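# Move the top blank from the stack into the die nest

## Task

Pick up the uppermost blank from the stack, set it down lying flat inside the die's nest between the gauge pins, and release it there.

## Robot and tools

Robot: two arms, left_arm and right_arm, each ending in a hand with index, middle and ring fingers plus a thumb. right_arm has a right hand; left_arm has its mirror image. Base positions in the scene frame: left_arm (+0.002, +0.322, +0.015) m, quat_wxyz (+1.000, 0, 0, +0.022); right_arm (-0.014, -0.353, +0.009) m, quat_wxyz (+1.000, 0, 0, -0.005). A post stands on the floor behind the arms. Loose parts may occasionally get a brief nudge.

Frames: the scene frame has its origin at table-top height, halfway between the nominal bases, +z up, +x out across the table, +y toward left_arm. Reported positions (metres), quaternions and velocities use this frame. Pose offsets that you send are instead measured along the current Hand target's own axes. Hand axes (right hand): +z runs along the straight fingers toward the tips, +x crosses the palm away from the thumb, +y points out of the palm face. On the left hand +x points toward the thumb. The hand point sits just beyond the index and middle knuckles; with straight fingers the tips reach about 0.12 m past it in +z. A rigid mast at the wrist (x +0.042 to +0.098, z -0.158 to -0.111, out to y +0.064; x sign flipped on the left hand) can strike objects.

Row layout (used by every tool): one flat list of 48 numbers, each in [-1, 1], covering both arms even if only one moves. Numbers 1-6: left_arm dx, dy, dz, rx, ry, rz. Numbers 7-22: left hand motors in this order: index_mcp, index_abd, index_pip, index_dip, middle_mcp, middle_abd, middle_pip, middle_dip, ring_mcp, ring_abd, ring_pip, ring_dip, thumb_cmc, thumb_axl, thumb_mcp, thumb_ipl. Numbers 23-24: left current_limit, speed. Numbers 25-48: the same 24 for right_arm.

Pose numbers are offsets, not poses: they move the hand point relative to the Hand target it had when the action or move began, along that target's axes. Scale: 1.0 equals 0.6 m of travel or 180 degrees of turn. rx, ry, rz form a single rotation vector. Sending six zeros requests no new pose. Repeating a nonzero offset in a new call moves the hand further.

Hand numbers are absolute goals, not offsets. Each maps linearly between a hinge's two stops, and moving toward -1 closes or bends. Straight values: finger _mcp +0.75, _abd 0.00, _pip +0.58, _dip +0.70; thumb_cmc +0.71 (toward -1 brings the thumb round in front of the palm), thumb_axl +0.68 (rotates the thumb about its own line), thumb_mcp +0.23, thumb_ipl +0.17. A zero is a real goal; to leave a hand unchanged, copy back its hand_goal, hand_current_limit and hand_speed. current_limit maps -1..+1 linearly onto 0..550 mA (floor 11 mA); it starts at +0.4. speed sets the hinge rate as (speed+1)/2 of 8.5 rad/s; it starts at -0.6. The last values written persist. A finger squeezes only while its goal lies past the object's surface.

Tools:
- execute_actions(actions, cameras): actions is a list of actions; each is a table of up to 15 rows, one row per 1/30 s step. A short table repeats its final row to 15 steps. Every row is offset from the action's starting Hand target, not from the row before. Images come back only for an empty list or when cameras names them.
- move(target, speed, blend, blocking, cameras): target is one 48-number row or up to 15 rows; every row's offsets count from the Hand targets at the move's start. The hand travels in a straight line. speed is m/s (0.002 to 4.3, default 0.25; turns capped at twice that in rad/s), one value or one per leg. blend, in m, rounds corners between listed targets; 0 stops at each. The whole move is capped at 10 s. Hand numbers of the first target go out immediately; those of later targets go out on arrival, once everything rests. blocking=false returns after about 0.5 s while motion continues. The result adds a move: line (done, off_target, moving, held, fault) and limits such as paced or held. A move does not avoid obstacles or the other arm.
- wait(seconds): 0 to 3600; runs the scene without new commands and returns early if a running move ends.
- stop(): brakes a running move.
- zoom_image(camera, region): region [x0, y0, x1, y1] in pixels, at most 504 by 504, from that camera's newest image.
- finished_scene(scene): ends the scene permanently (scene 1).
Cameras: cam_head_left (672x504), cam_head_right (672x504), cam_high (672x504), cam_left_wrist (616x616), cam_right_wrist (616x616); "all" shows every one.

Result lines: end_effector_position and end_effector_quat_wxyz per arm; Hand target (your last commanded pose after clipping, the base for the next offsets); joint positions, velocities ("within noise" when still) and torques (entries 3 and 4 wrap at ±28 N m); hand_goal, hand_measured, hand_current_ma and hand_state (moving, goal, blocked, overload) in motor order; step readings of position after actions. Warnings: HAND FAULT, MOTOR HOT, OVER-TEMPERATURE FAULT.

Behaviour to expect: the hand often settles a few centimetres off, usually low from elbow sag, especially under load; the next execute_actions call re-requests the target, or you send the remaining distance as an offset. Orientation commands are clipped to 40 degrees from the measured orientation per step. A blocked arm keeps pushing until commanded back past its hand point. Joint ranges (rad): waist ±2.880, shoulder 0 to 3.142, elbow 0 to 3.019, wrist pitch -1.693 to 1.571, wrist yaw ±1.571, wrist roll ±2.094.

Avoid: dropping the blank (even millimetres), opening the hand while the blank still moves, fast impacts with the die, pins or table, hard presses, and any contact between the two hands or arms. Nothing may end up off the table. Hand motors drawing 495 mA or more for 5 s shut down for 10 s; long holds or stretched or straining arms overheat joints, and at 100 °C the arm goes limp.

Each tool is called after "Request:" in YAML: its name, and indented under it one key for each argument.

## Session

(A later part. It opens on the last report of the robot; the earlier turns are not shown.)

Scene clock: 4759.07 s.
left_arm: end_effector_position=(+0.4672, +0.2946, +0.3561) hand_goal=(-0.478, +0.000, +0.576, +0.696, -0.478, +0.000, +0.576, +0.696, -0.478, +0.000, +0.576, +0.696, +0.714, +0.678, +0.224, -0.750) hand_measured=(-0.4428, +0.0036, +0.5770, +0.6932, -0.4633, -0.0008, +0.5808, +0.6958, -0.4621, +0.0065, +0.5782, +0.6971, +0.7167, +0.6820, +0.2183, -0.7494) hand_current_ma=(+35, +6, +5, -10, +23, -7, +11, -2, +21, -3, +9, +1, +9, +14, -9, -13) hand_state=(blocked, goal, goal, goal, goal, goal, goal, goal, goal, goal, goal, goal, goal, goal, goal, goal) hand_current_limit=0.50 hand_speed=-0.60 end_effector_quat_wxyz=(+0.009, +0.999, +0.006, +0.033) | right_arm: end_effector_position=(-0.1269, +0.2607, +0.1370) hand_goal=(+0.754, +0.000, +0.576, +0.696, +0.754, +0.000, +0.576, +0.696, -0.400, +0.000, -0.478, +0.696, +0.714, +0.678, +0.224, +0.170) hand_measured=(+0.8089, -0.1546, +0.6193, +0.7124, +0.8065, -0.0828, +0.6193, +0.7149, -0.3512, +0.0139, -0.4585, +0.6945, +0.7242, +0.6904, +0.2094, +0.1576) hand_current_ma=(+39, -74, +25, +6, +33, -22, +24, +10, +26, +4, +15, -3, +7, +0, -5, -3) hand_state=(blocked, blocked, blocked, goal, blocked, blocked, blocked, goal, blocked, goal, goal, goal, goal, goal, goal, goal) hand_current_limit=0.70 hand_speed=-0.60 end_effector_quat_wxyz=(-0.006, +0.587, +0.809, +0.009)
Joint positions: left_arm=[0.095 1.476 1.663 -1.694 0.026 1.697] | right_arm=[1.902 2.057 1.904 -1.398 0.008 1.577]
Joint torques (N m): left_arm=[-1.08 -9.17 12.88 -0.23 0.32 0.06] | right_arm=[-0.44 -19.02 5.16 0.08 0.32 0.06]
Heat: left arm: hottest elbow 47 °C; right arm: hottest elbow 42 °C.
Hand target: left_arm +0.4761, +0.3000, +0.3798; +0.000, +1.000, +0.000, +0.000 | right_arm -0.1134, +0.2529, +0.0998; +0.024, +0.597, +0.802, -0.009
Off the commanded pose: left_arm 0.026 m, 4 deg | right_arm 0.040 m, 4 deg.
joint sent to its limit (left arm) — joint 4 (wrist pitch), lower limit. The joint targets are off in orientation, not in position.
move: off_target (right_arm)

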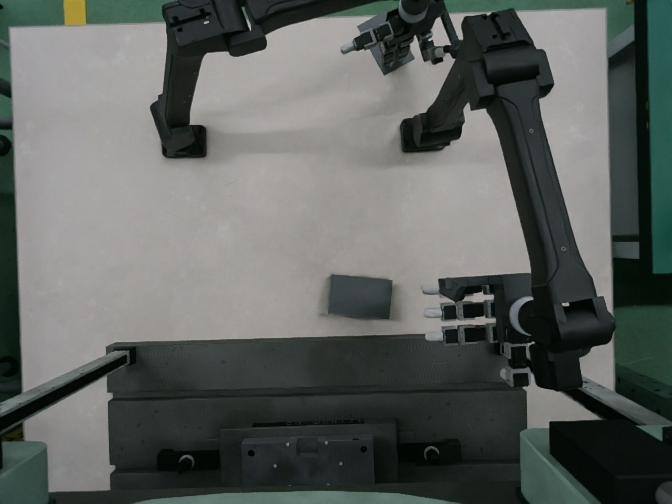

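Request:
move:
  target:
    - [0,0,0,0,0,0,-0.479,0,0.576,0.696,-0.479,0,0.576,0.696,-0.479,0,0.576,0.696,0.714,0.678,0.2247,-0.751,0.5,-0.6,0.027,0,-0.033,0,0,0,0.753,0,0.576,0.696,0.753,0,0.576,0.696,-0.40,0,-0.479,0.696,0.714,0.678,0.2247,0.17,0.7,-0.6]
    - [0,0,0,0,0,0,-0.479,0,0.576,0.696,-0.479,0,0.576,0.696,-0.479,0,0.576,0.696,0.714,0.678,0.2247,-0.751,0.5,-0.6,0.027,0,-0.1,0,0,0,0.753,0,0.576,0.696,0.753,0,0.576,0.696,-0.40,0,-0.479,0.696,0.714,0.678,0.2247,0.17,0.7,-0.6]
    - [0,0,0,0,0,0,-0.479,0,0.576,0.696,-0.479,0,0.576,0.696,-0.479,0,0.576,0.696,0.714,0.678,0.2247,-0.751,0.5,-0.6,0.06,-0.1065,-0.1,0,0,0,0.753,0,0.576,0.696,0.753,0,0.576,0.696,-0.40,0,-0.479,0.696,0.714,0.678,0.2247,0.17,0.7,-0.6]
    - [0,0,0,0,0,0,-0.479,0,0.576,0.696,-0.479,0,0.576,0.696,-0.479,0,0.576,0.696,0.714,0.678,0.2247,-0.751,0.5,-0.6,0.06,-0.1065,-0.035,0,0,0,0.753,0,0.576,0.696,0.753,0,0.576,0.696,-0.40,0,-0.479,0.696,0.714,0.678,0.2247,0.17,0.7,-0.6]
  speed: [0.06,0.1,0.1,0.06]
  cameras: ["cam_high"]

Request:
zoom_image:
  camera: "cam_high"
  region: [320, 0, 440, 120]

Scene clock: 4788.20 s.
left_arm: end_effector_position=(+0.4672, +0.2946, +0.3561) hand_goal=(-0.478, +0.000, +0.576, +0.696, -0.478, +0.000, +0.576, +0.696, -0.478, +0.000, +0.576, +0.696, +0.714, +0.678, +0.224, -0.750) hand_measured=(-0.4441, +0.0021, +0.5770, +0.6932, -0.4633, -0.0008, +0.5808, +0.6958, -0.4621, +0.0080, +0.5782, +0.6971, +0.7167, +0.6820, +0.2183, -0.7485) hand_current_ma=(+33, +4, +10, -10, +22, -7, +8, +1, +19, -9, +12, +5, +11, +11, -14, -8) hand_state=(blocked, goal, goal, goal, goal, goal, goal, goal, goal, goal, goal, goal, goal, goal, goal, goal) hand_current_limit=0.50 hand_speed=-0.60 end_effector_quat_wxyz=(+0.009, +0.999, +0.006, +0.033) | right_arm: end_effector_position=(-0.1883, +0.2717, +0.1412) hand_goal=(+0.754, +0.000, +0.576, +0.696, +0.754, +0.000, +0.576, +0.696, -0.400, +0.000, -0.478, +0.696, +0.714, +0.678, +0.224, +0.170) hand_measured=(+0.7583, -0.0198, +0.5872, +0.7098, +0.7535, +0.0300, +0.5898, +0.7124, -0.3512, +0.0124, -0.4585, +0.6945, +0.7242, +0.6904, +0.2094, +0.1586) hand_current_ma=(+2, -9, +11, -8, -3, +4, -3, +7, +21, +1, +15, -8, +11, +5, -3, -4) hand_state=(goal, goal, goal, goal, goal, blocked, goal, goal, blocked, goal, goal, goal, goal, goal, goal, goal) hand_current_limit=0.70 hand_speed=-0.60 end_effector_quat_wxyz=(+0.012, +0.591, +0.806, -0.002)
Joint positions: left_arm=[0.095 1.476 1.663 -1.694 0.026 1.697] | right_arm=[1.984 2.195 2.144 -1.542 0.01 1.668]
Joint torques (N m): left_arm=[-0.85 -9.47 12.89 -0.23 0.31 0.06] | right_arm=[0.62 -22.3 6.09 0.25 0.09 0.08]
Heat: left arm: hottest elbow 47 °C; right arm: hottest elbow 40 °C.
Hand target: left_arm +0.4761, +0.3000, +0.3798; +0.000, +1.000, +0.000, +0.000 | right_arm -0.1854, +0.2699, +0.1179; +0.024, +0.597, +0.802, -0.009
Off the commanded pose: left_arm 0.026 m, 4 deg | right_arm 0.023 m, 2 deg.
joint sent to its limit (left arm) — joint 4 (wrist pitch), lower limit. The joint targets are off in orientation, not in position.
move: off_target (right_arm)

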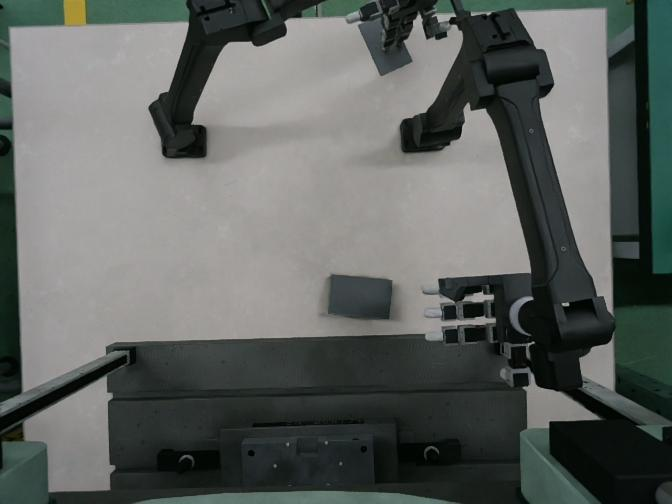

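Scaled by 4.200 from the camera's image (finer frame: 960x720).

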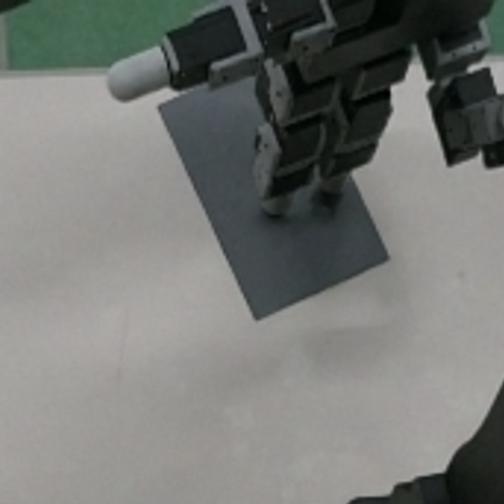

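Request:
move:
  target:
    - [0,0,0,0,0,0,-0.479,0,0.576,0.696,-0.479,0,0.576,0.696,-0.479,0,0.576,0.696,0.714,0.678,0.2247,-0.751,0.5,-0.6,0,0,-0.05,0,0,0,0.753,0,0.576,0.696,0.753,0,0.576,0.696,-0.40,0,-0.479,0.696,0.714,0.678,0.2247,0.17,0.7,-0.6]
    - [0,0,0,0,0,0,-0.479,0,0.576,0.696,-0.479,0,0.576,0.696,-0.479,0,0.576,0.696,0.714,0.678,0.2247,-0.751,0.5,-0.6,-0.0163,0.0017,-0.05,0,0,0,0.753,0,0.576,0.696,0.753,0,0.576,0.696,-0.40,0,-0.479,0.696,0.714,0.678,0.2247,0.17,0.7,-0.6]
    - [0,0,0,0,0,0,-0.479,0,0.576,0.696,-0.479,0,0.576,0.696,-0.479,0,0.576,0.696,0.714,0.678,0.2247,-0.751,0.5,-0.6,-0.0163,0.0017,0.05,0,0,0,0.753,0,0.576,0.696,0.753,0,0.576,0.696,-0.40,0,-0.479,0.696,0.714,0.678,0.2247,0.17,0.7,-0.6]
    - [0,0,0,0,0,0,-0.479,0,0.576,0.696,-0.479,0,0.576,0.696,-0.479,0,0.576,0.696,0.714,0.678,0.2247,-0.751,0.5,-0.6,-0.0358,-0.1723,0.05,0,0,0,0.753,0,0.576,0.696,0.753,0,0.576,0.696,-0.40,0,-0.479,0.696,0.714,0.678,0.2247,0.17,0.7,-0.6]
  speed: [0.08,0.1,0.06,0.06]
  cameras: ["cam_high"]

Request:
zoom_image:
  camera: "cam_high"
  region: [320, 0, 440, 120]

Scene clock: 4807.33 s.
left_arm: end_effector_position=(+0.4672, +0.2946, +0.3561) hand_goal=(-0.478, +0.000, +0.576, +0.696, -0.478, +0.000, +0.576, +0.696, -0.478, +0.000, +0.576, +0.696, +0.714, +0.678, +0.224, -0.750) hand_measured=(-0.4428, +0.0036, +0.5770, +0.6945, -0.4621, -0.0008, +0.5821, +0.6971, -0.4621, +0.0080, +0.5782, +0.6971, +0.7167, +0.6820, +0.2173, -0.7494) hand_current_ma=(+29, +6, +7, -7, +22, -6, +7, -2, +19, -1, +7, +3, +14, +10, -13, -10) hand_state=(blocked, goal, goal, goal, goal, goal, goal, goal, goal, goal, goal, goal, goal, goal, goal, goal) hand_current_limit=0.50 hand_speed=-0.60 end_effector_quat_wxyz=(+0.009, +0.999, +0.006, +0.033) | right_arm: end_effector_position=(-0.2632, +0.2227, +0.1307) hand_goal=(+0.754, +0.000, +0.576, +0.696, +0.754, +0.000, +0.576, +0.696, -0.400, +0.000, -0.478, +0.696, +0.714, +0.678, +0.224, +0.170) hand_measured=(+0.5762, -0.0418, +0.4410, +0.6359, +0.5846, +0.0183, +0.4384, +0.6270, -0.3512, +0.0124, -0.4598, +0.6932, +0.7242, +0.6925, +0.2094, +0.1586) hand_current_ma=(-122, -19, -75, -35, -123, +2, -87, -33, +23, +8, +15, -3, +5, +9, +0, -6) hand_state=(blocked, blocked, blocked, blocked, blocked, goal, blocked, blocked, blocked, goal, goal, goal, goal, goal, goal, goal) hand_current_limit=0.70 hand_speed=-0.60 end_effector_quat_wxyz=(+0.001, +0.596, +0.803, +0.011)
Joint positions: left_arm=[0.095 1.476 1.663 -1.694 0.026 1.697] | right_arm=[2.119 2.143 2.027 -1.449 0.021 1.816]
Joint torques (N m): left_arm=[-0.91 -9.11 12.82 -0.32 0.34 0.05] | right_arm=[1.9 -17.38 8.17 -0.24 -0.61 0.17]
Heat: left arm: hottest elbow 48 °C; right arm: hottest elbow 39 °C.
Hand target: left_arm +0.4761, +0.3000, +0.3798; +0.000, +1.000, +0.000, +0.000 | right_arm -0.2775, +0.2185, +0.0876; +0.024, +0.597, +0.802, -0.009
Off the commanded pose: left_arm 0.026 m, 4 deg | right_arm 0.046 m, 4 deg.
joint sent to its limit (left arm) — joint 4 (wrist pitch), lower limit. The joint targets are off in orientation, not in position.
move: off_target (right_arm)

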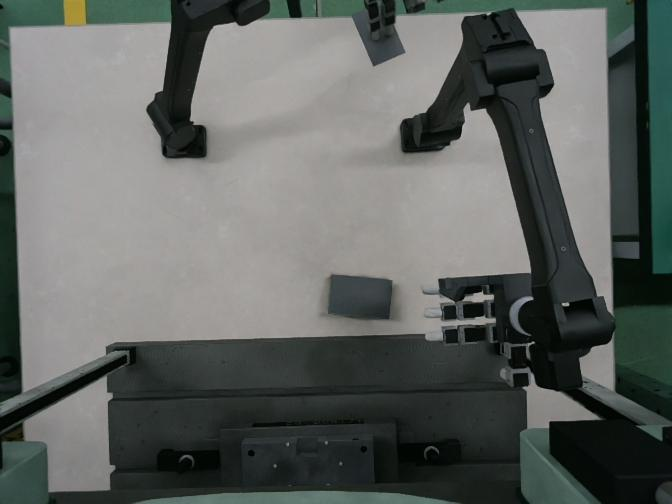

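Scaled by 4.200 from the camera's image (finer frame: 960x720).

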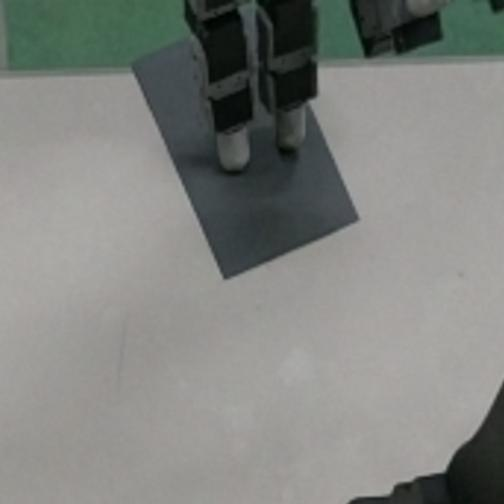

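Request:
move:
  target:
    - [0,0,0,0,0,0,-0.479,0,0.576,0.696,-0.479,0,0.576,0.696,-0.479,0,0.576,0.696,0.714,0.678,0.2247,-0.751,0.5,-0.6,0.0165,-0.0507,0,0,0,0,0.753,0,0.576,0.696,0.753,0,0.576,0.696,-0.40,0,-0.479,0.696,0.714,0.678,0.2247,0.17,0.7,-0.6]
  speed: [0.06]
  cameras: ["cam_high"]

Request:
zoom_image:
  camera: "cam_high"
  region: [320, 0, 440, 120]

Scene clock: 4823.50 s.
left_arm: end_effector_position=(+0.4672, +0.2946, +0.3561) hand_goal=(-0.478, +0.000, +0.576, +0.696, -0.478, +0.000, +0.576, +0.696, -0.478, +0.000, +0.576, +0.696, +0.714, +0.678, +0.224, -0.750) hand_measured=(-0.4428, +0.0021, +0.5770, +0.6932, -0.4633, -0.0008, +0.5808, +0.6971, -0.4621, +0.0080, +0.5782, +0.6971, +0.7167, +0.6820, +0.2183, -0.7494) hand_current_ma=(+33, +3, +7, -7, +23, -7, +10, -1, +20, -1, +8, +5, +9, +10, -13, -8) hand_state=(blocked, goal, goal, goal, goal, goal, goal, goal, goal, goal, goal, goal, goal, goal, goal, goal) hand_current_limit=0.50 hand_speed=-0.60 end_effector_quat_wxyz=(+0.009, +0.999, +0.006, +0.033) | right_arm: end_effector_position=(-0.2971, +0.2243, +0.1283) hand_goal=(+0.754, +0.000, +0.576, +0.696, +0.754, +0.000, +0.576, +0.696, -0.400, +0.000, -0.478, +0.696, +0.714, +0.678, +0.224, +0.170) hand_measured=(+0.5485, -0.0023, +0.4179, +0.6257, +0.5593, +0.0578, +0.4179, +0.6168, -0.3524, +0.0139, -0.4585, +0.6932, +0.7242, +0.6904, +0.2094, +0.1586) hand_current_ma=(-143, -6, -98, -43, -142, +7, -100, -43, +19, +1, +17, -6, +10, +7, +0, -8) hand_state=(blocked, goal, blocked, blocked, blocked, blocked, blocked, blocked, blocked, goal, goal, goal, goal, goal, goal, goal) hand_current_limit=0.70 hand_speed=-0.60 end_effector_quat_wxyz=(-0.002, +0.596, +0.803, +0.011)
Joint positions: left_arm=[0.095 1.476 1.663 -1.694 0.026 1.697] | right_arm=[2.16 2.204 2.126 -1.483 0.02 1.857]
Joint torques (N m): left_arm=[-0.67 -9.35 12.86 -0.25 0.36 0.05] | right_arm=[2.02 -18.2 8.68 -0.46 -0.68 0.13]
Heat: left arm: hottest elbow 48 °C; right arm: hottest elbow 39 °C.
Hand target: left_arm +0.4761, +0.3000, +0.3798; +0.000, +1.000, +0.000, +0.000 | right_arm -0.3095, +0.2192, +0.0867; +0.024, +0.597, +0.802, -0.009
Off the commanded pose: left_arm 0.026 m, 4 deg | right_arm 0.044 m, 4 deg.
joint sent to its limit (left arm) — joint 4 (wrist pitch), lower limit. The joint targets are off in orientation, not in position.
move: off_target (right_arm)

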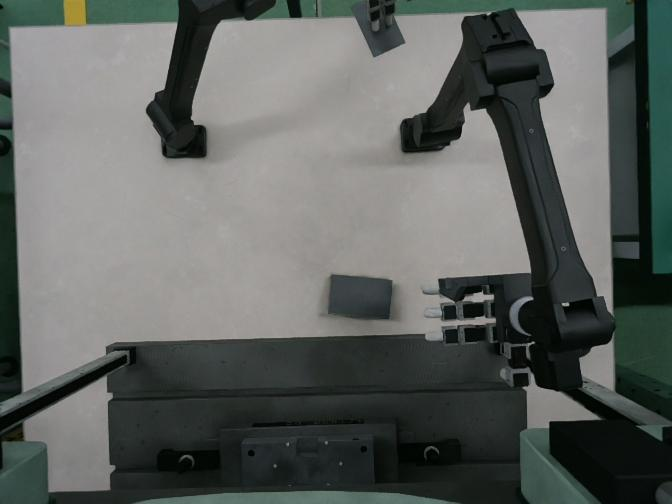

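Scaled by 4.200 from the camera's image (finer frame: 960x720).

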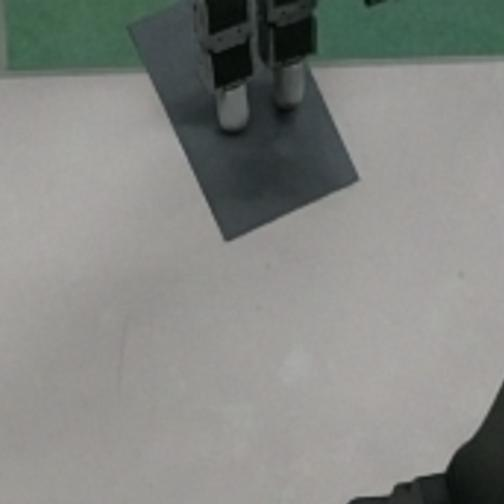

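Request:
move:
  target:
    - [0,0,0,0,0,0,-0.479,0,0.576,0.696,-0.479,0,0.576,0.696,-0.479,0,0.576,0.696,0.714,0.678,0.2247,-0.751,0.5,-0.6,0,0.06,-0.033,0,0,0,0.753,0,0.576,0.696,0.753,0,0.576,0.696,-0.40,0,-0.479,0.696,0.714,0.678,0.2247,0.17,0.7,-0.6]
    - [0,0,0,0,0,0,-0.479,0,0.576,0.696,-0.479,0,0.576,0.696,-0.479,0,0.576,0.696,0.714,0.678,0.2247,-0.751,0.5,-0.6,0,0.06,-0.22,0,0,0,0.753,0,0.576,0.696,0.753,0,0.576,0.696,-0.40,0,-0.479,0.696,0.714,0.678,0.2247,0.17,0.7,-0.6]
  speed: [0.06,0.15]
  cameras: ["cam_high","cam_right_wrist"]

Request:
zoom_image:
  camera: "cam_high"
  region: [320, 0, 440, 120]

Scene clock: 4838.63 s.
left_arm: end_effector_position=(+0.4672, +0.2946, +0.3561) hand_goal=(-0.478, +0.000, +0.576, +0.696, -0.478, +0.000, +0.576, +0.696, -0.478, +0.000, +0.576, +0.696, +0.714, +0.678, +0.224, -0.750) hand_measured=(-0.4441, +0.0021, +0.5770, +0.6932, -0.4633, -0.0008, +0.5808, +0.6958, -0.4621, +0.0065, +0.5782, +0.6971, +0.7167, +0.6820, +0.2183, -0.7485) hand_current_ma=(+34, +2, +8, -9, +21, -7, +11, -1, +17, -4, +12, +4, +8, +16, -12, -6) hand_state=(blocked, goal, goal, goal, goal, goal, goal, goal, goal, goal, goal, goal, goal, goal, goal, goal) hand_current_limit=0.50 hand_speed=-0.60 end_effector_quat_wxyz=(+0.009, +0.999, +0.006, +0.033) | right_arm: end_effector_position=(-0.2770, +0.2281, +0.1914) hand_goal=(+0.754, +0.000, +0.576, +0.696, +0.754, +0.000, +0.576, +0.696, -0.400, +0.000, -0.478, +0.696, +0.714, +0.678, +0.224, +0.170) hand_measured=(+0.7390, -0.0184, +0.5616, +0.6830, +0.7366, -0.0125, +0.5616, +0.6818, -0.3512, +0.0124, -0.4598, +0.6932, +0.7242, +0.6914, +0.2094, +0.1586) hand_current_ma=(+2, -8, +1, -8, -3, -4, -6, -4, +29, +1, +11, -5, +10, +1, -5, -10) hand_state=(goal, goal, goal, goal, goal, goal, goal, goal, blocked, goal, goal, goal, goal, goal, goal, goal) hand_current_limit=0.70 hand_speed=-0.60 end_effector_quat_wxyz=(+0.016, +0.597, +0.802, -0.001)
Joint positions: left_arm=[0.095 1.476 1.663 -1.694 0.026 1.697] | right_arm=[2.13 2.217 2.311 -1.696 0.01 1.828]
Joint torques (N m): left_arm=[-1.03 -9.05 12.92 -0.31 0.34 0.05] | right_arm=[0.32 -26.34 10.85 -0.81 0.22 -0.11]
Heat: left arm: hottest elbow 48 °C; right arm: hottest elbow 40 °C.
Hand target: left_arm +0.4761, +0.3000, +0.3798; +0.000, +1.000, +0.000, +0.000 | right_arm -0.2786, +0.2352, +0.2190; +0.024, +0.597, +0.802, -0.009
Off the commanded pose: left_arm 0.026 m, 4 deg | right_arm 0.029 m, 1 deg.
joint sent to its limit (left arm) — joint 4 (wrist pitch), lower limit. The joint targets are off in orientation, not in position.
joint sent to its limit (right arm) — joint 4 (wrist pitch), lower limit. The joint targets are off in orientation, not in position.
move: off_target (right_arm)

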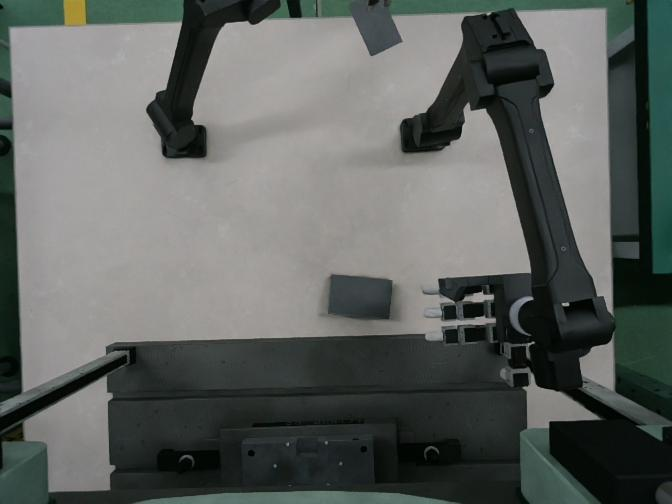

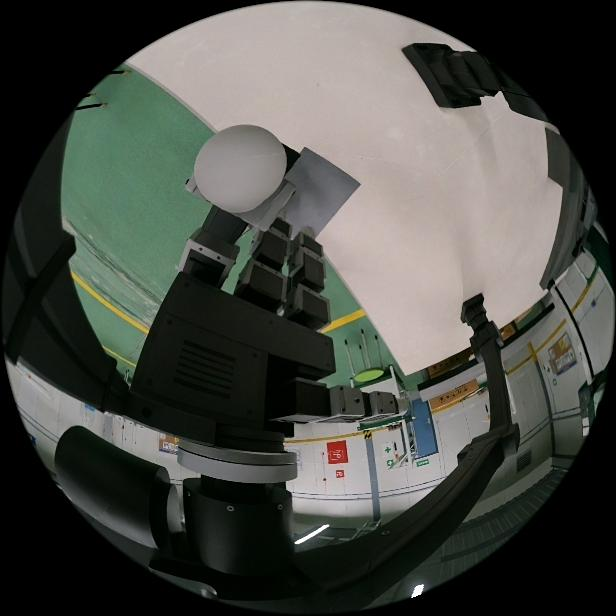

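Scaled by 4.200 from the camera's image (finer frame: 960x720).

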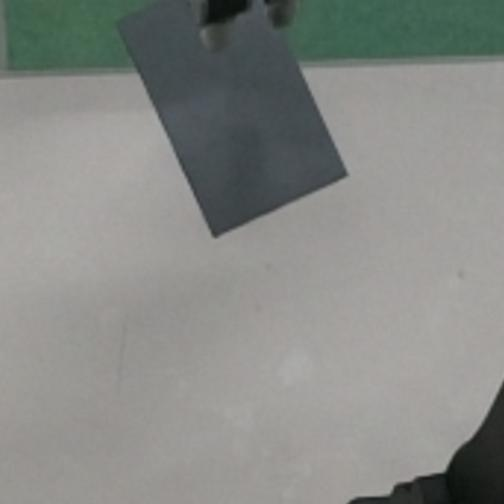

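Request:
move:
  target:
    - [0,0,0,0,0,0,-0.479,0,0.576,0.696,-0.479,0,0.576,0.696,-0.479,0,0.576,0.696,0.714,0.678,0.2247,-0.751,0.5,-0.6,-0.0538,-0.4352,0.0817,0.004,0.016,-0.031,0.753,0,0.576,0.696,0.753,0,0.576,0.696,-0.40,0,-0.479,0.696,0.714,0.678,0.2247,0.17,0.7,-0.6]
  speed: [0.15]
  cameras: ["cam_high","cam_right_wrist","cam_head_left","cam_head_right"]

Scene clock: 4865.93 s.
left_arm: end_effector_position=(+0.4672, +0.2946, +0.3561) hand_goal=(-0.478, +0.000, +0.576, +0.696, -0.478, +0.000, +0.576, +0.696, -0.478, +0.000, +0.576, +0.696, +0.714, +0.678, +0.224, -0.750) hand_measured=(-0.4441, +0.0021, +0.5770, +0.6932, -0.4633, -0.0008, +0.5821, +0.6958, -0.4621, +0.0080, +0.5782, +0.6971, +0.7167, +0.6820, +0.2183, -0.7485) hand_current_ma=(+35, +5, +7, -13, +23, -8, +8, +3, +17, -4, +10, +3, +7, +14, -13, -11) hand_state=(blocked, goal, goal, goal, goal, goal, goal, goal, goal, goal, goal, goal, goal, goal, goal, goal) hand_current_limit=0.50 hand_speed=-0.60 end_effector_quat_wxyz=(+0.009, +0.999, +0.006, +0.033) | right_arm: end_effector_position=(-0.5153, +0.1224, +0.1593) hand_goal=(+0.754, +0.000, +0.576, +0.696, +0.754, +0.000, +0.576, +0.696, -0.400, +0.000, -0.478, +0.696, +0.714, +0.678, +0.224, +0.170) hand_measured=(+0.7378, -0.0154, +0.5616, +0.6818, +0.7366, -0.0110, +0.5629, +0.6843, -0.3512, +0.0124, -0.4585, +0.6920, +0.7217, +0.6914, +0.2084, +0.1586) hand_current_ma=(+1, -16, +3, -12, -3, -1, -11, +1, +26, -2, +13, -8, +3, +5, -5, -3) hand_state=(goal, goal, goal, goal, goal, goal, goal, goal, blocked, goal, goal, goal, goal, goal, goal, goal) hand_current_limit=0.70 hand_speed=-0.60 end_effector_quat_wxyz=(-0.038, +0.542, +0.839, +0.008)
Joint positions: left_arm=[0.095 1.476 1.663 -1.694 0.026 1.697] | right_arm=[2.49 2.436 2.638 -1.696 0.01 2.055]
Joint torques (N m): left_arm=[-0.56 -9.47 12.9 -0.28 0.3 0.06] | right_arm=[0.56 -25.76 11.23 -0.65 0.06 0.1]
Heat: left arm: hottest elbow 48 °C; right arm: hottest elbow 44 °C.
Hand target: left_arm +0.4761, +0.3000, +0.3798; +0.000, +1.000, +0.000, +0.000 | right_arm -0.5183, +0.1272, +0.1678; +0.000, +0.557, +0.830, +0.000
Off the commanded pose: left_arm 0.026 m, 4 deg | right_arm 0.010 m, 5 deg.
joint sent to its limit (left arm) — joint 4 (wrist pitch), lower limit. The joint targets are off in orientation, not in position.
joint sent to its limit (right arm) — joint 4 (wrist pitch), lower limit. The joint targets are off in orientation, not in position.
move: off_target (right_arm)
Images, in order (width x height): cam_head_left 672x504, cam_head_right 672x504, cam_high 672x504, cam_right_wrist 616x616.

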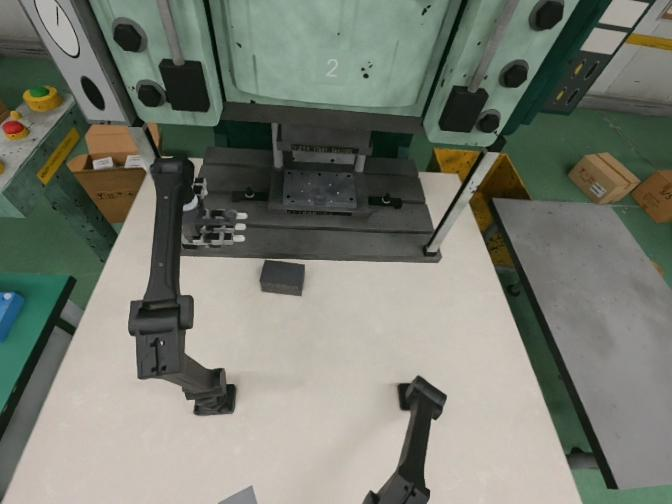

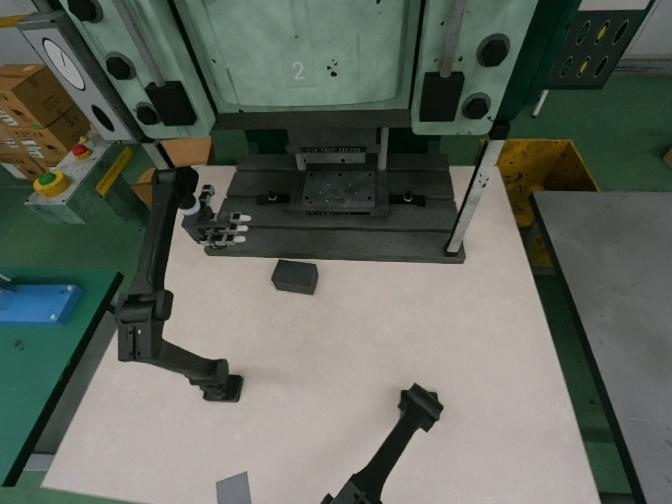

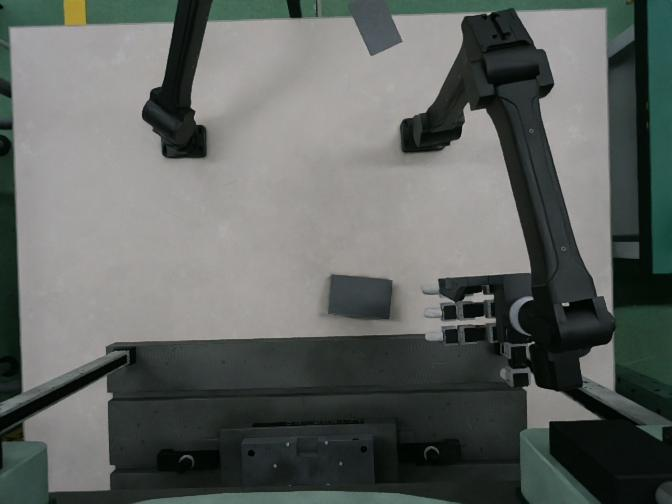

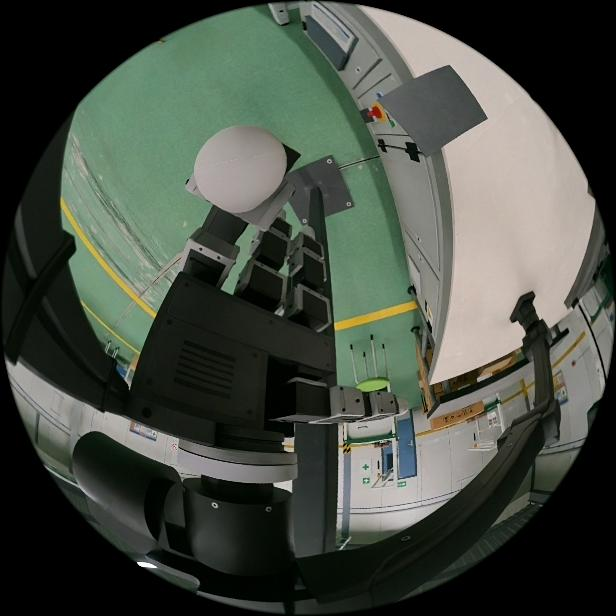

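Request:
zoom_image:
  camera: "cam_right_wrist"
  region: [290, 0, 500, 210]

Request:
zoom_image:
  camera: "cam_right_wrist"
  region: [150, 100, 500, 450]

Scaled by 2.400 from the camera's image (finer frame: 880x880).

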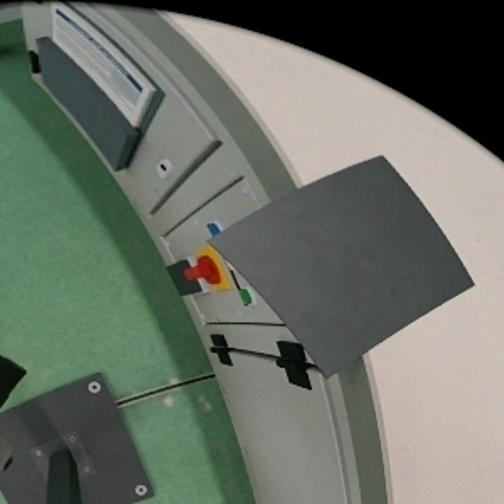

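Scaled by 1.440 from the camera's image (finer frame: 880x880).

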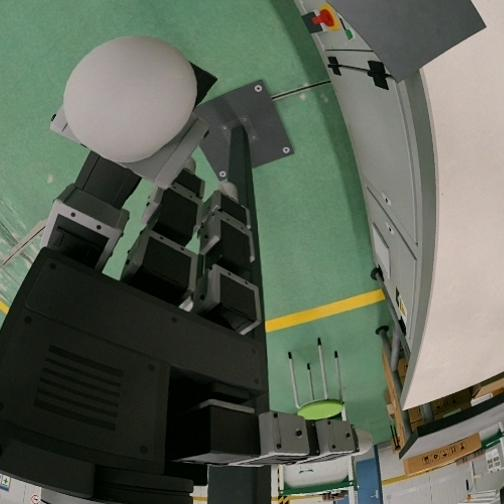

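Request:
move:
  target:
    - [0,0,0,0,0,0,-0.479,0,0.576,0.696,-0.479,0,0.576,0.696,-0.479,0,0.576,0.696,0.714,0.678,0.2247,-0.751,0.5,-0.6,0,0,0.18,0,0,0,-0.479,0,0.576,0.696,-0.479,0,0.576,0.696,-0.616,0,-0.95,-0.6,-0.571,0.678,0.2247,0.17,0.7,-0.6]
  speed: [0.1]
  cameras: ["cam_right_wrist","cam_high"]

Scene clock: 4899.77 s.
left_arm: end_effector_position=(+0.4672, +0.2946, +0.3561) hand_goal=(-0.478, +0.000, +0.576, +0.696, -0.478, +0.000, +0.576, +0.696, -0.478, +0.000, +0.576, +0.696, +0.714, +0.678, +0.224, -0.750) hand_measured=(-0.4428, +0.0036, +0.5770, +0.6932, -0.4633, -0.0008, +0.5808, +0.6958, -0.4621, +0.0080, +0.5782, +0.6971, +0.7167, +0.6820, +0.2183, -0.7485) hand_current_ma=(+29, +6, +7, -10, +20, -7, +9, +2, +20, -1, +6, +9, +6, +15, -15, -11) hand_state=(blocked, goal, goal, goal, goal, goal, goal, goal, goal, goal, goal, goal, goal, goal, goal, goal) hand_current_limit=0.50 hand_speed=-0.60 end_effector_quat_wxyz=(+0.009, +0.999, +0.006, +0.033) | right_arm: end_effector_position=(-0.5194, +0.1224, +0.0661) hand_goal=(-0.478, +0.000, +0.576, +0.696, -0.478, +0.000, +0.576, +0.696, -0.616, +0.000, -0.950, -0.600, -0.570, +0.678, +0.224, +0.170) hand_measured=(-0.3874, -0.0169, +0.5731, +0.6818, -0.3874, -0.0125, +0.5731, +0.6907, -0.4296, +0.0124, -0.6818, -0.2215, -0.5730, +0.6914, +0.2094, +0.1586) hand_current_ma=(+55, -10, +12, -8, +59, -6, +0, -6, +136, +2, +203, +298, +8, +5, -3, -4) hand_state=(blocked, goal, goal, goal, blocked, goal, goal, goal, blocked, goal, blocked, blocked, goal, goal, goal, goal) hand_current_limit=0.70 hand_speed=-0.60 end_effector_quat_wxyz=(+0.003, +0.549, +0.836, +0.000)
Joint positions: left_arm=[0.095 1.476 1.663 -1.694 0.026 1.697] | right_arm=[2.49 2.535 2.571 -1.613 0.001 2.072]
Joint torques (N m): left_arm=[-0.62 -9.41 12.88 -0.23 0.32 0.09] | right_arm=[0.56 -26.46 7.9 -0.09 0.22 0.1]
Heat: left arm: hottest elbow 48 °C; right arm: hottest elbow 43 °C.
Hand target: left_arm +0.4761, +0.3000, +0.3798; +0.000, +1.000, +0.000, +0.000 | right_arm -0.5183, +0.1272, +0.0598; +0.000, +0.557, +0.830, +0.000
Off the commanded pose: left_arm 0.026 m, 4 deg | right_arm 0.008 m, 1 deg.
joint sent to its limit (left arm) — joint 4 (wrist pitch), lower limit. The joint targets are off in orientation, not in position.
move: done
Images, in order (width x height): cam_high 672x504, cam_right_wrist 616x616.

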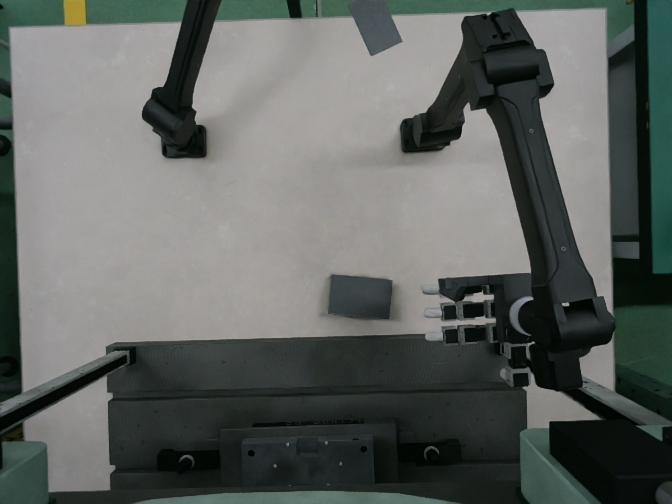

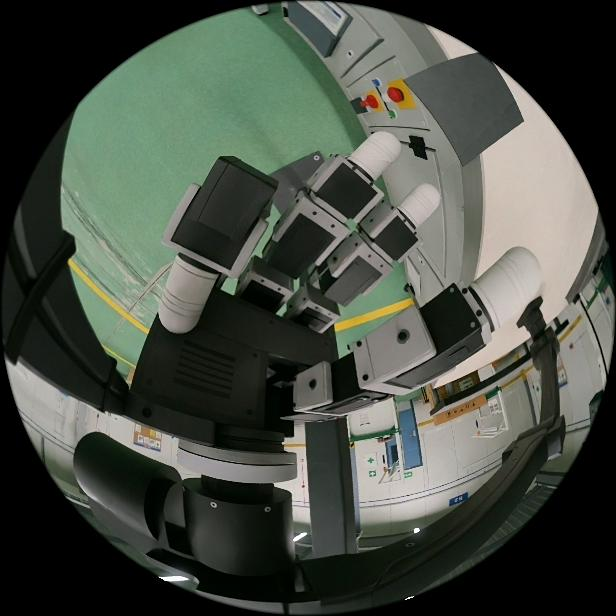

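Request:
move:
  target:
    - [0,0,0,0,0,0,-0.479,0,0.576,0.696,-0.479,0,0.576,0.696,-0.479,0,0.576,0.696,0.714,0.678,0.2247,-0.751,0.5,-0.6,0,0,0.1497,0,0,0,-0.565,0,0.576,0.696,-0.565,0,0.576,0.696,-0.50,0,-0.70,-0.25,-0.571,0.678,0.2247,0.17,0.7,-0.6]
  speed: [0.1]
  cameras: ["cam_right_wrist"]

Request:
zoom_image:
  camera: "cam_right_wrist"
  region: [250, 20, 560, 330]

Scene clock: 4911.40 s.
left_arm: end_effector_position=(+0.4672, +0.2946, +0.3561) hand_goal=(-0.478, +0.000, +0.576, +0.696, -0.478, +0.000, +0.576, +0.696, -0.478, +0.000, +0.576, +0.696, +0.714, +0.678, +0.224, -0.750) hand_measured=(-0.4428, +0.0021, +0.5770, +0.6932, -0.4621, -0.0008, +0.5821, +0.6958, -0.4621, +0.0080, +0.5782, +0.6971, +0.7167, +0.6820, +0.2183, -0.7494) hand_current_ma=(+28, +5, +9, -13, +22, -5, +10, +2, +22, -2, +6, +0, +10, +16, -10, -9) hand_state=(blocked, goal, goal, goal, goal, goal, goal, goal, goal, goal, goal, goal, goal, goal, goal, goal) hand_current_limit=0.50 hand_speed=-0.60 end_effector_quat_wxyz=(+0.009, +0.999, +0.006, +0.033) | right_arm: end_effector_position=(-0.5197, +0.1226, -0.0246) hand_goal=(-0.564, +0.000, +0.576, +0.696, -0.564, +0.000, +0.576, +0.696, -0.500, +0.000, -0.700, -0.250, -0.570, +0.678, +0.224, +0.170) hand_measured=(-0.4694, -0.0198, +0.5731, +0.6818, -0.4706, -0.0125, +0.5757, +0.6894, -0.4127, +0.0124, -0.6792, -0.2636, -0.5743, +0.6914, +0.2094, +0.1586) hand_current_ma=(+61, -7, +3, -18, +62, -8, -3, +5, +52, +5, +14, -8, +9, -1, +3, -11) hand_state=(blocked, goal, goal, goal, blocked, goal, goal, goal, blocked, goal, blocked, goal, goal, goal, goal, goal) hand_current_limit=0.70 hand_speed=-0.60 end_effector_quat_wxyz=(+0.004, +0.550, +0.835, +0.000)
Joint positions: left_arm=[0.095 1.476 1.663 -1.694 0.026 1.697] | right_arm=[2.49 2.573 2.407 -1.412 0.001 2.073]
Joint torques (N m): left_arm=[-0.38 -8.94 12.79 -0.16 0.35 0.07] | right_arm=[0.26 -26.75 7.73 0.09 0.25 0.1]
Heat: left arm: hottest elbow 48 °C; right arm: hottest elbow 43 °C.
Hand target: left_arm +0.4761, +0.3000, +0.3798; +0.000, +1.000, +0.000, +0.000 | right_arm -0.5183, +0.1272, -0.0299; +0.000, +0.557, +0.830, +0.000
Off the commanded pose: left_arm 0.026 m, 4 deg | right_arm 0.007 m, 1 deg.
joint sent to its limit (left arm) — joint 4 (wrist pitch), lower limit. The joint targets are off in orientation, not in position.
move: done

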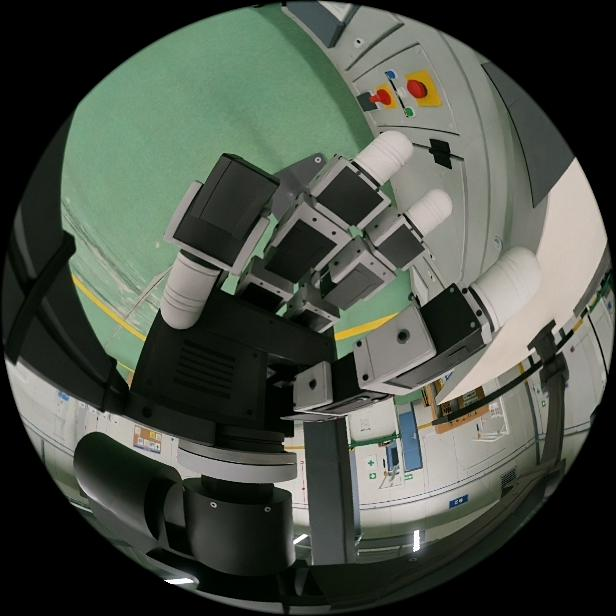

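Scaled by 1.626 from the camera's image (finer frame: 880x880).

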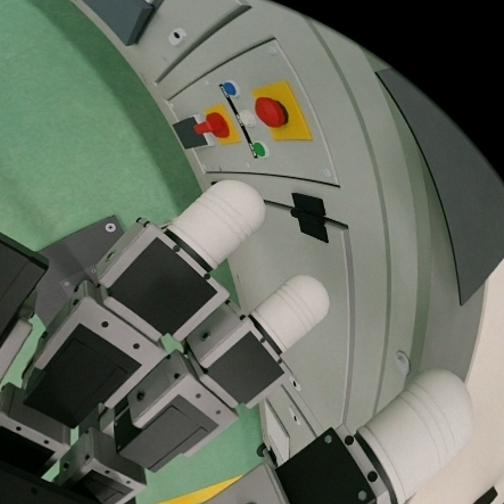

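Request:
move:
  target:
    - [0,0,0,0,0,0,-0.479,0,0.576,0.696,-0.479,0,0.576,0.696,-0.479,0,0.576,0.696,0.714,0.678,0.2247,-0.751,0.5,-0.6,0.005,0.0854,0,0,0,0,-0.565,0,0.576,0.696,-0.565,0,0.576,0.696,-0.50,0,-0.70,-0.25,-0.571,0.678,0.2247,0.17,0.7,-0.6]
  speed: [0.06]
  cameras: ["cam_right_wrist","cam_high"]

Request:
zoom_image:
  camera: "cam_right_wrist"
  region: [250, 20, 560, 330]

Request:
zoom_image:
  camera: "cam_high"
  region: [320, 0, 440, 120]

Scene clock: 4931.30 s.
left_arm: end_effector_position=(+0.4672, +0.2946, +0.3561) hand_goal=(-0.478, +0.000, +0.576, +0.696, -0.478, +0.000, +0.576, +0.696, -0.478, +0.000, +0.576, +0.696, +0.714, +0.678, +0.224, -0.750) hand_measured=(-0.4428, +0.0036, +0.5770, +0.6932, -0.4621, -0.0008, +0.5808, +0.6958, -0.4621, +0.0080, +0.5782, +0.6971, +0.7167, +0.6830, +0.2173, -0.7485) hand_current_ma=(+32, +7, +9, -12, +26, -4, +8, -3, +21, +0, +5, +3, +12, +14, -8, -10) hand_state=(blocked, goal, goal, goal, goal, goal, goal, goal, goal, goal, goal, goal, goal, goal, goal, goal) hand_current_limit=0.50 hand_speed=-0.60 end_effector_quat_wxyz=(+0.009, +0.999, +0.006, +0.033) | right_arm: end_effector_position=(-0.4695, +0.1419, -0.0408) hand_goal=(-0.564, +0.000, +0.576, +0.696, -0.564, +0.000, +0.576, +0.696, -0.500, +0.000, -0.700, -0.250, -0.570, +0.678, +0.224, +0.170) hand_measured=(-0.4694, -0.0213, +0.5731, +0.6830, -0.4706, -0.0154, +0.5744, +0.6907, -0.4115, +0.0124, -0.6779, -0.2623, -0.5743, +0.6904, +0.2094, +0.1576) hand_current_ma=(+60, -15, +8, -10, +61, -3, -4, +5, +51, +9, +3, -1, +10, +5, -8, -10) hand_state=(blocked, blocked, goal, goal, blocked, goal, goal, goal, blocked, goal, blocked, goal, goal, goal, goal, goal) hand_current_limit=0.70 hand_speed=-0.60 end_effector_quat_wxyz=(+0.016, +0.560, +0.828, -0.002)
Joint positions: left_arm=[0.095 1.476 1.663 -1.694 0.026 1.697] | right_arm=[2.424 2.511 2.239 -1.33 0.001 2.033]
Joint torques (N m): left_arm=[-0.97 -8.88 12.85 -0.2 0.33 0.04] | right_arm=[0.21 -28.34 7.13 -0.01 0.26 -0.12]
Heat: left arm: hottest elbow 49 °C; right arm: hottest elbow 43 °C.
Hand target: left_arm +0.4761, +0.3000, +0.3798; +0.000, +1.000, +0.000, +0.000 | right_arm -0.4721, +0.1495, -0.0299; +0.000, +0.558, +0.830, +0.000
Off the commanded pose: left_arm 0.026 m, 4 deg | right_arm 0.013 m, 2 deg.
joint sent to its limit (left arm) — joint 4 (wrist pitch), lower limit. The joint targets are off in orientation, not in position.
move: off_target (right_arm)
Images, in order (width x height): cam_high 672x504, cam_right_wrist 616x616.

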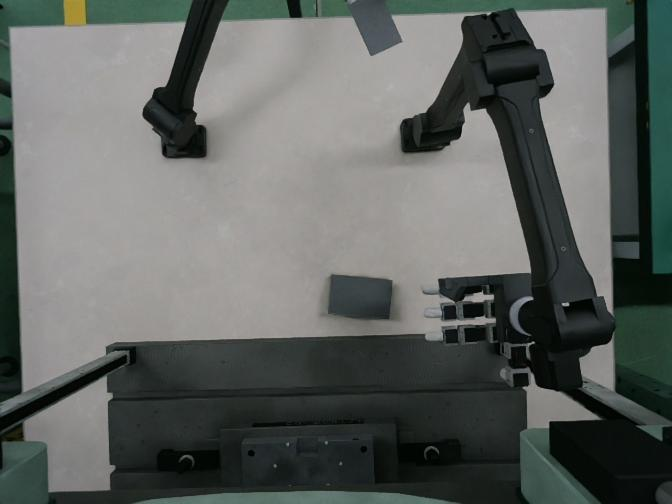

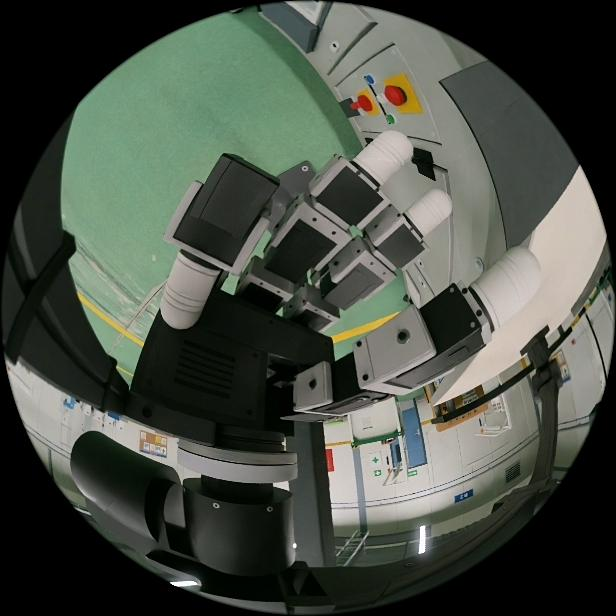

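Scaled by 1.626 from the camera's image (finer frame: 880x880).

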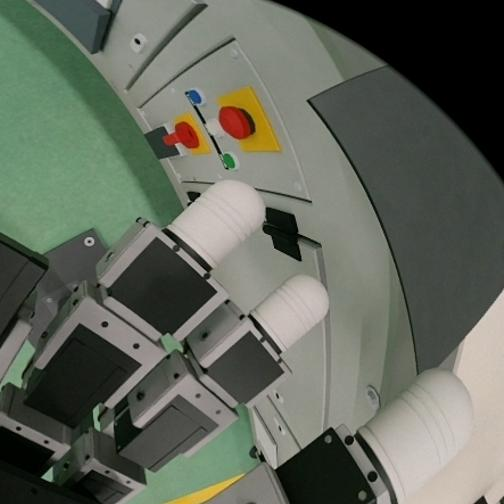

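Scaled by 4.200 from the camera's image (finer frame: 960x720).

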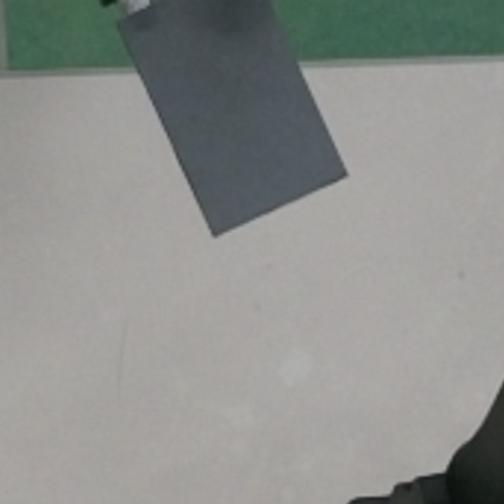

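Request:
move:
  target:
    - [0,0,0,0,0,0,-0.479,0,0.576,0.696,-0.479,0,0.576,0.696,-0.479,0,0.576,0.696,0.714,0.678,0.2247,-0.751,0.5,-0.6,0.0203,0.0492,-0.01,0,0,0,-0.565,0,0.576,0.696,-0.565,0,0.576,0.696,-0.50,0,-0.70,-0.25,-0.571,0.678,0.2247,0.17,0.7,-0.6]
  speed: [0.05]
  cameras: ["cam_right_wrist","cam_high"]

Request:
zoom_image:
  camera: "cam_right_wrist"
  region: [300, 60, 560, 320]

Request:
zoom_image:
  camera: "cam_high"
  region: [320, 0, 400, 80]

Scene clock: 4955.93 s.
left_arm: end_effector_position=(+0.4672, +0.2946, +0.3561) hand_goal=(-0.478, +0.000, +0.576, +0.696, -0.478, +0.000, +0.576, +0.696, -0.478, +0.000, +0.576, +0.696, +0.714, +0.678, +0.224, -0.750) hand_measured=(-0.4428, +0.0036, +0.5770, +0.6932, -0.4621, -0.0008, +0.5808, +0.6958, -0.4621, +0.0080, +0.5782, +0.6971, +0.7167, +0.6820, +0.2183, -0.7485) hand_current_ma=(+34, +6, +7, -12, +23, -7, +6, -4, +19, -1, +14, +4, +8, +14, -9, -4) hand_state=(blocked, goal, goal, goal, goal, goal, goal, goal, goal, goal, goal, goal, goal, goal, goal, goal) hand_current_limit=0.50 hand_speed=-0.60 end_effector_quat_wxyz=(+0.009, +0.999, +0.006, +0.033) | right_arm: end_effector_position=(-0.4460, +0.1650, -0.0398) hand_goal=(-0.564, +0.000, +0.576, +0.696, -0.564, +0.000, +0.576, +0.696, -0.500, +0.000, -0.700, -0.250, -0.570, +0.678, +0.224, +0.170) hand_measured=(-0.4694, -0.0213, +0.5731, +0.6830, -0.4694, -0.0154, +0.5744, +0.6907, -0.4115, +0.0124, -0.6779, -0.2623, -0.5730, +0.6914, +0.2084, +0.1595) hand_current_ma=(+65, -18, +1, -19, +62, -11, -9, -1, +50, +9, +15, -6, -2, +5, -10, -11) hand_state=(blocked, blocked, goal, goal, blocked, goal, goal, goal, blocked, goal, blocked, goal, goal, goal, goal, goal) hand_current_limit=0.70 hand_speed=-0.60 end_effector_quat_wxyz=(+0.016, +0.561, +0.828, -0.002)
Joint positions: left_arm=[0.095 1.476 1.663 -1.694 0.026 1.697] | right_arm=[2.379 2.507 2.232 -1.33 0.001 1.99]
Joint torques (N m): left_arm=[-0.67 -9.35 12.79 -0.21 0.32 0.05] | right_arm=[0.15 -28.69 7.21 -0.16 0.26 -0.11]
Heat: left arm: hottest elbow 49 °C; right arm: hottest elbow 43 °C.
Hand target: left_arm +0.4761, +0.3000, +0.3798; +0.000, +1.000, +0.000, +0.000 | right_arm -0.4493, +0.1719, -0.0239; +0.000, +0.557, +0.830, +0.000
Off the commanded pose: left_arm 0.026 m, 4 deg | right_arm 0.018 m, 2 deg.
joint sent to its limit (left arm) — joint 4 (wrist pitch), lower limit. The joint targets are off in orientation, not in position.
move: off_target (right_arm)
Images, in order (width x height): cam_high 672x504, cam_right_wrist 616x616.

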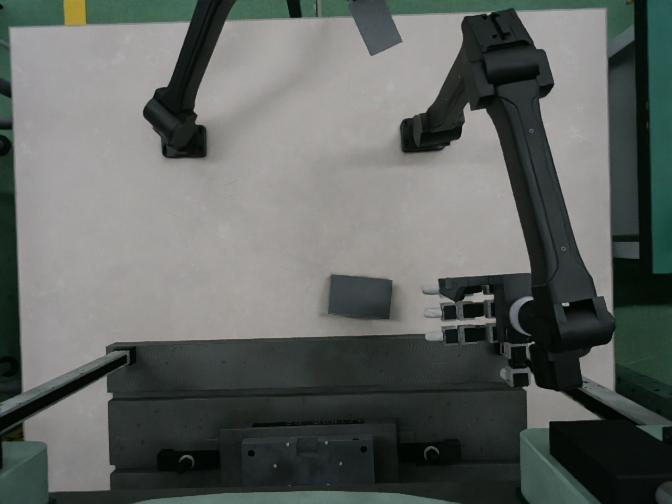

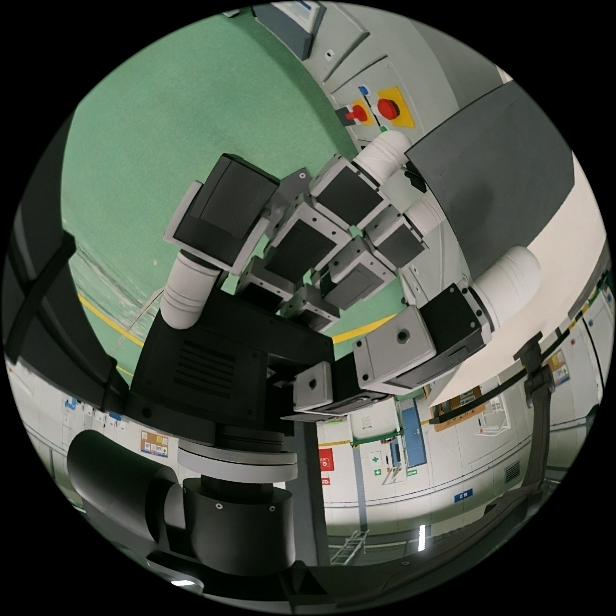

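Scaled by 1.938 from the camera's image (finer frame: 880x880).

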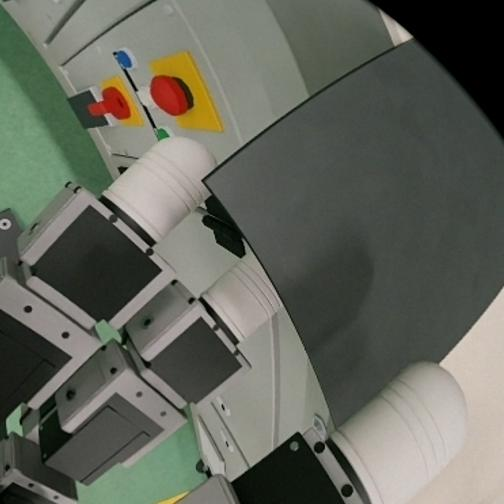

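Scaled by 6.300 from the camera's image (finer frame: 960x720).

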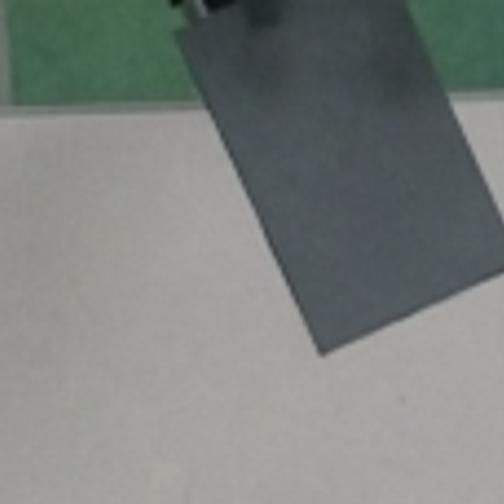

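Request:
zoom_image:
  camera: "cam_high"
  region: [335, 0, 375, 30]

Request:
zoom_image:
  camera: "cam_right_wrist"
  region: [370, 120, 470, 220]

Scaled by 12.600 from the camera's image (finer frame: 960x720).

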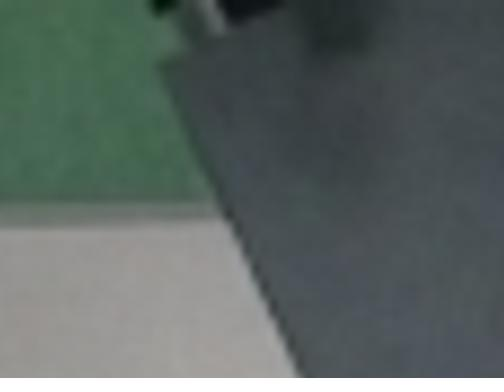

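Scaled by 5.040 from the camera's image (finer frame: 880x880).

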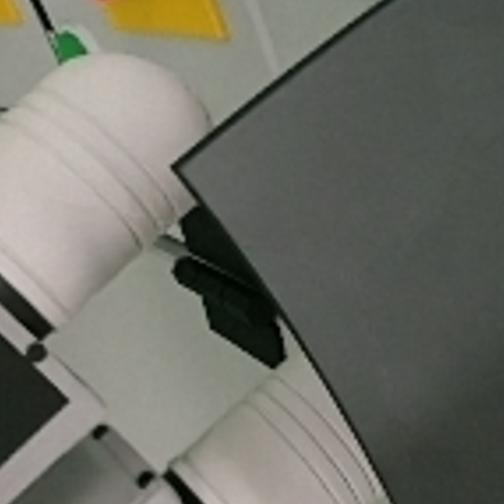

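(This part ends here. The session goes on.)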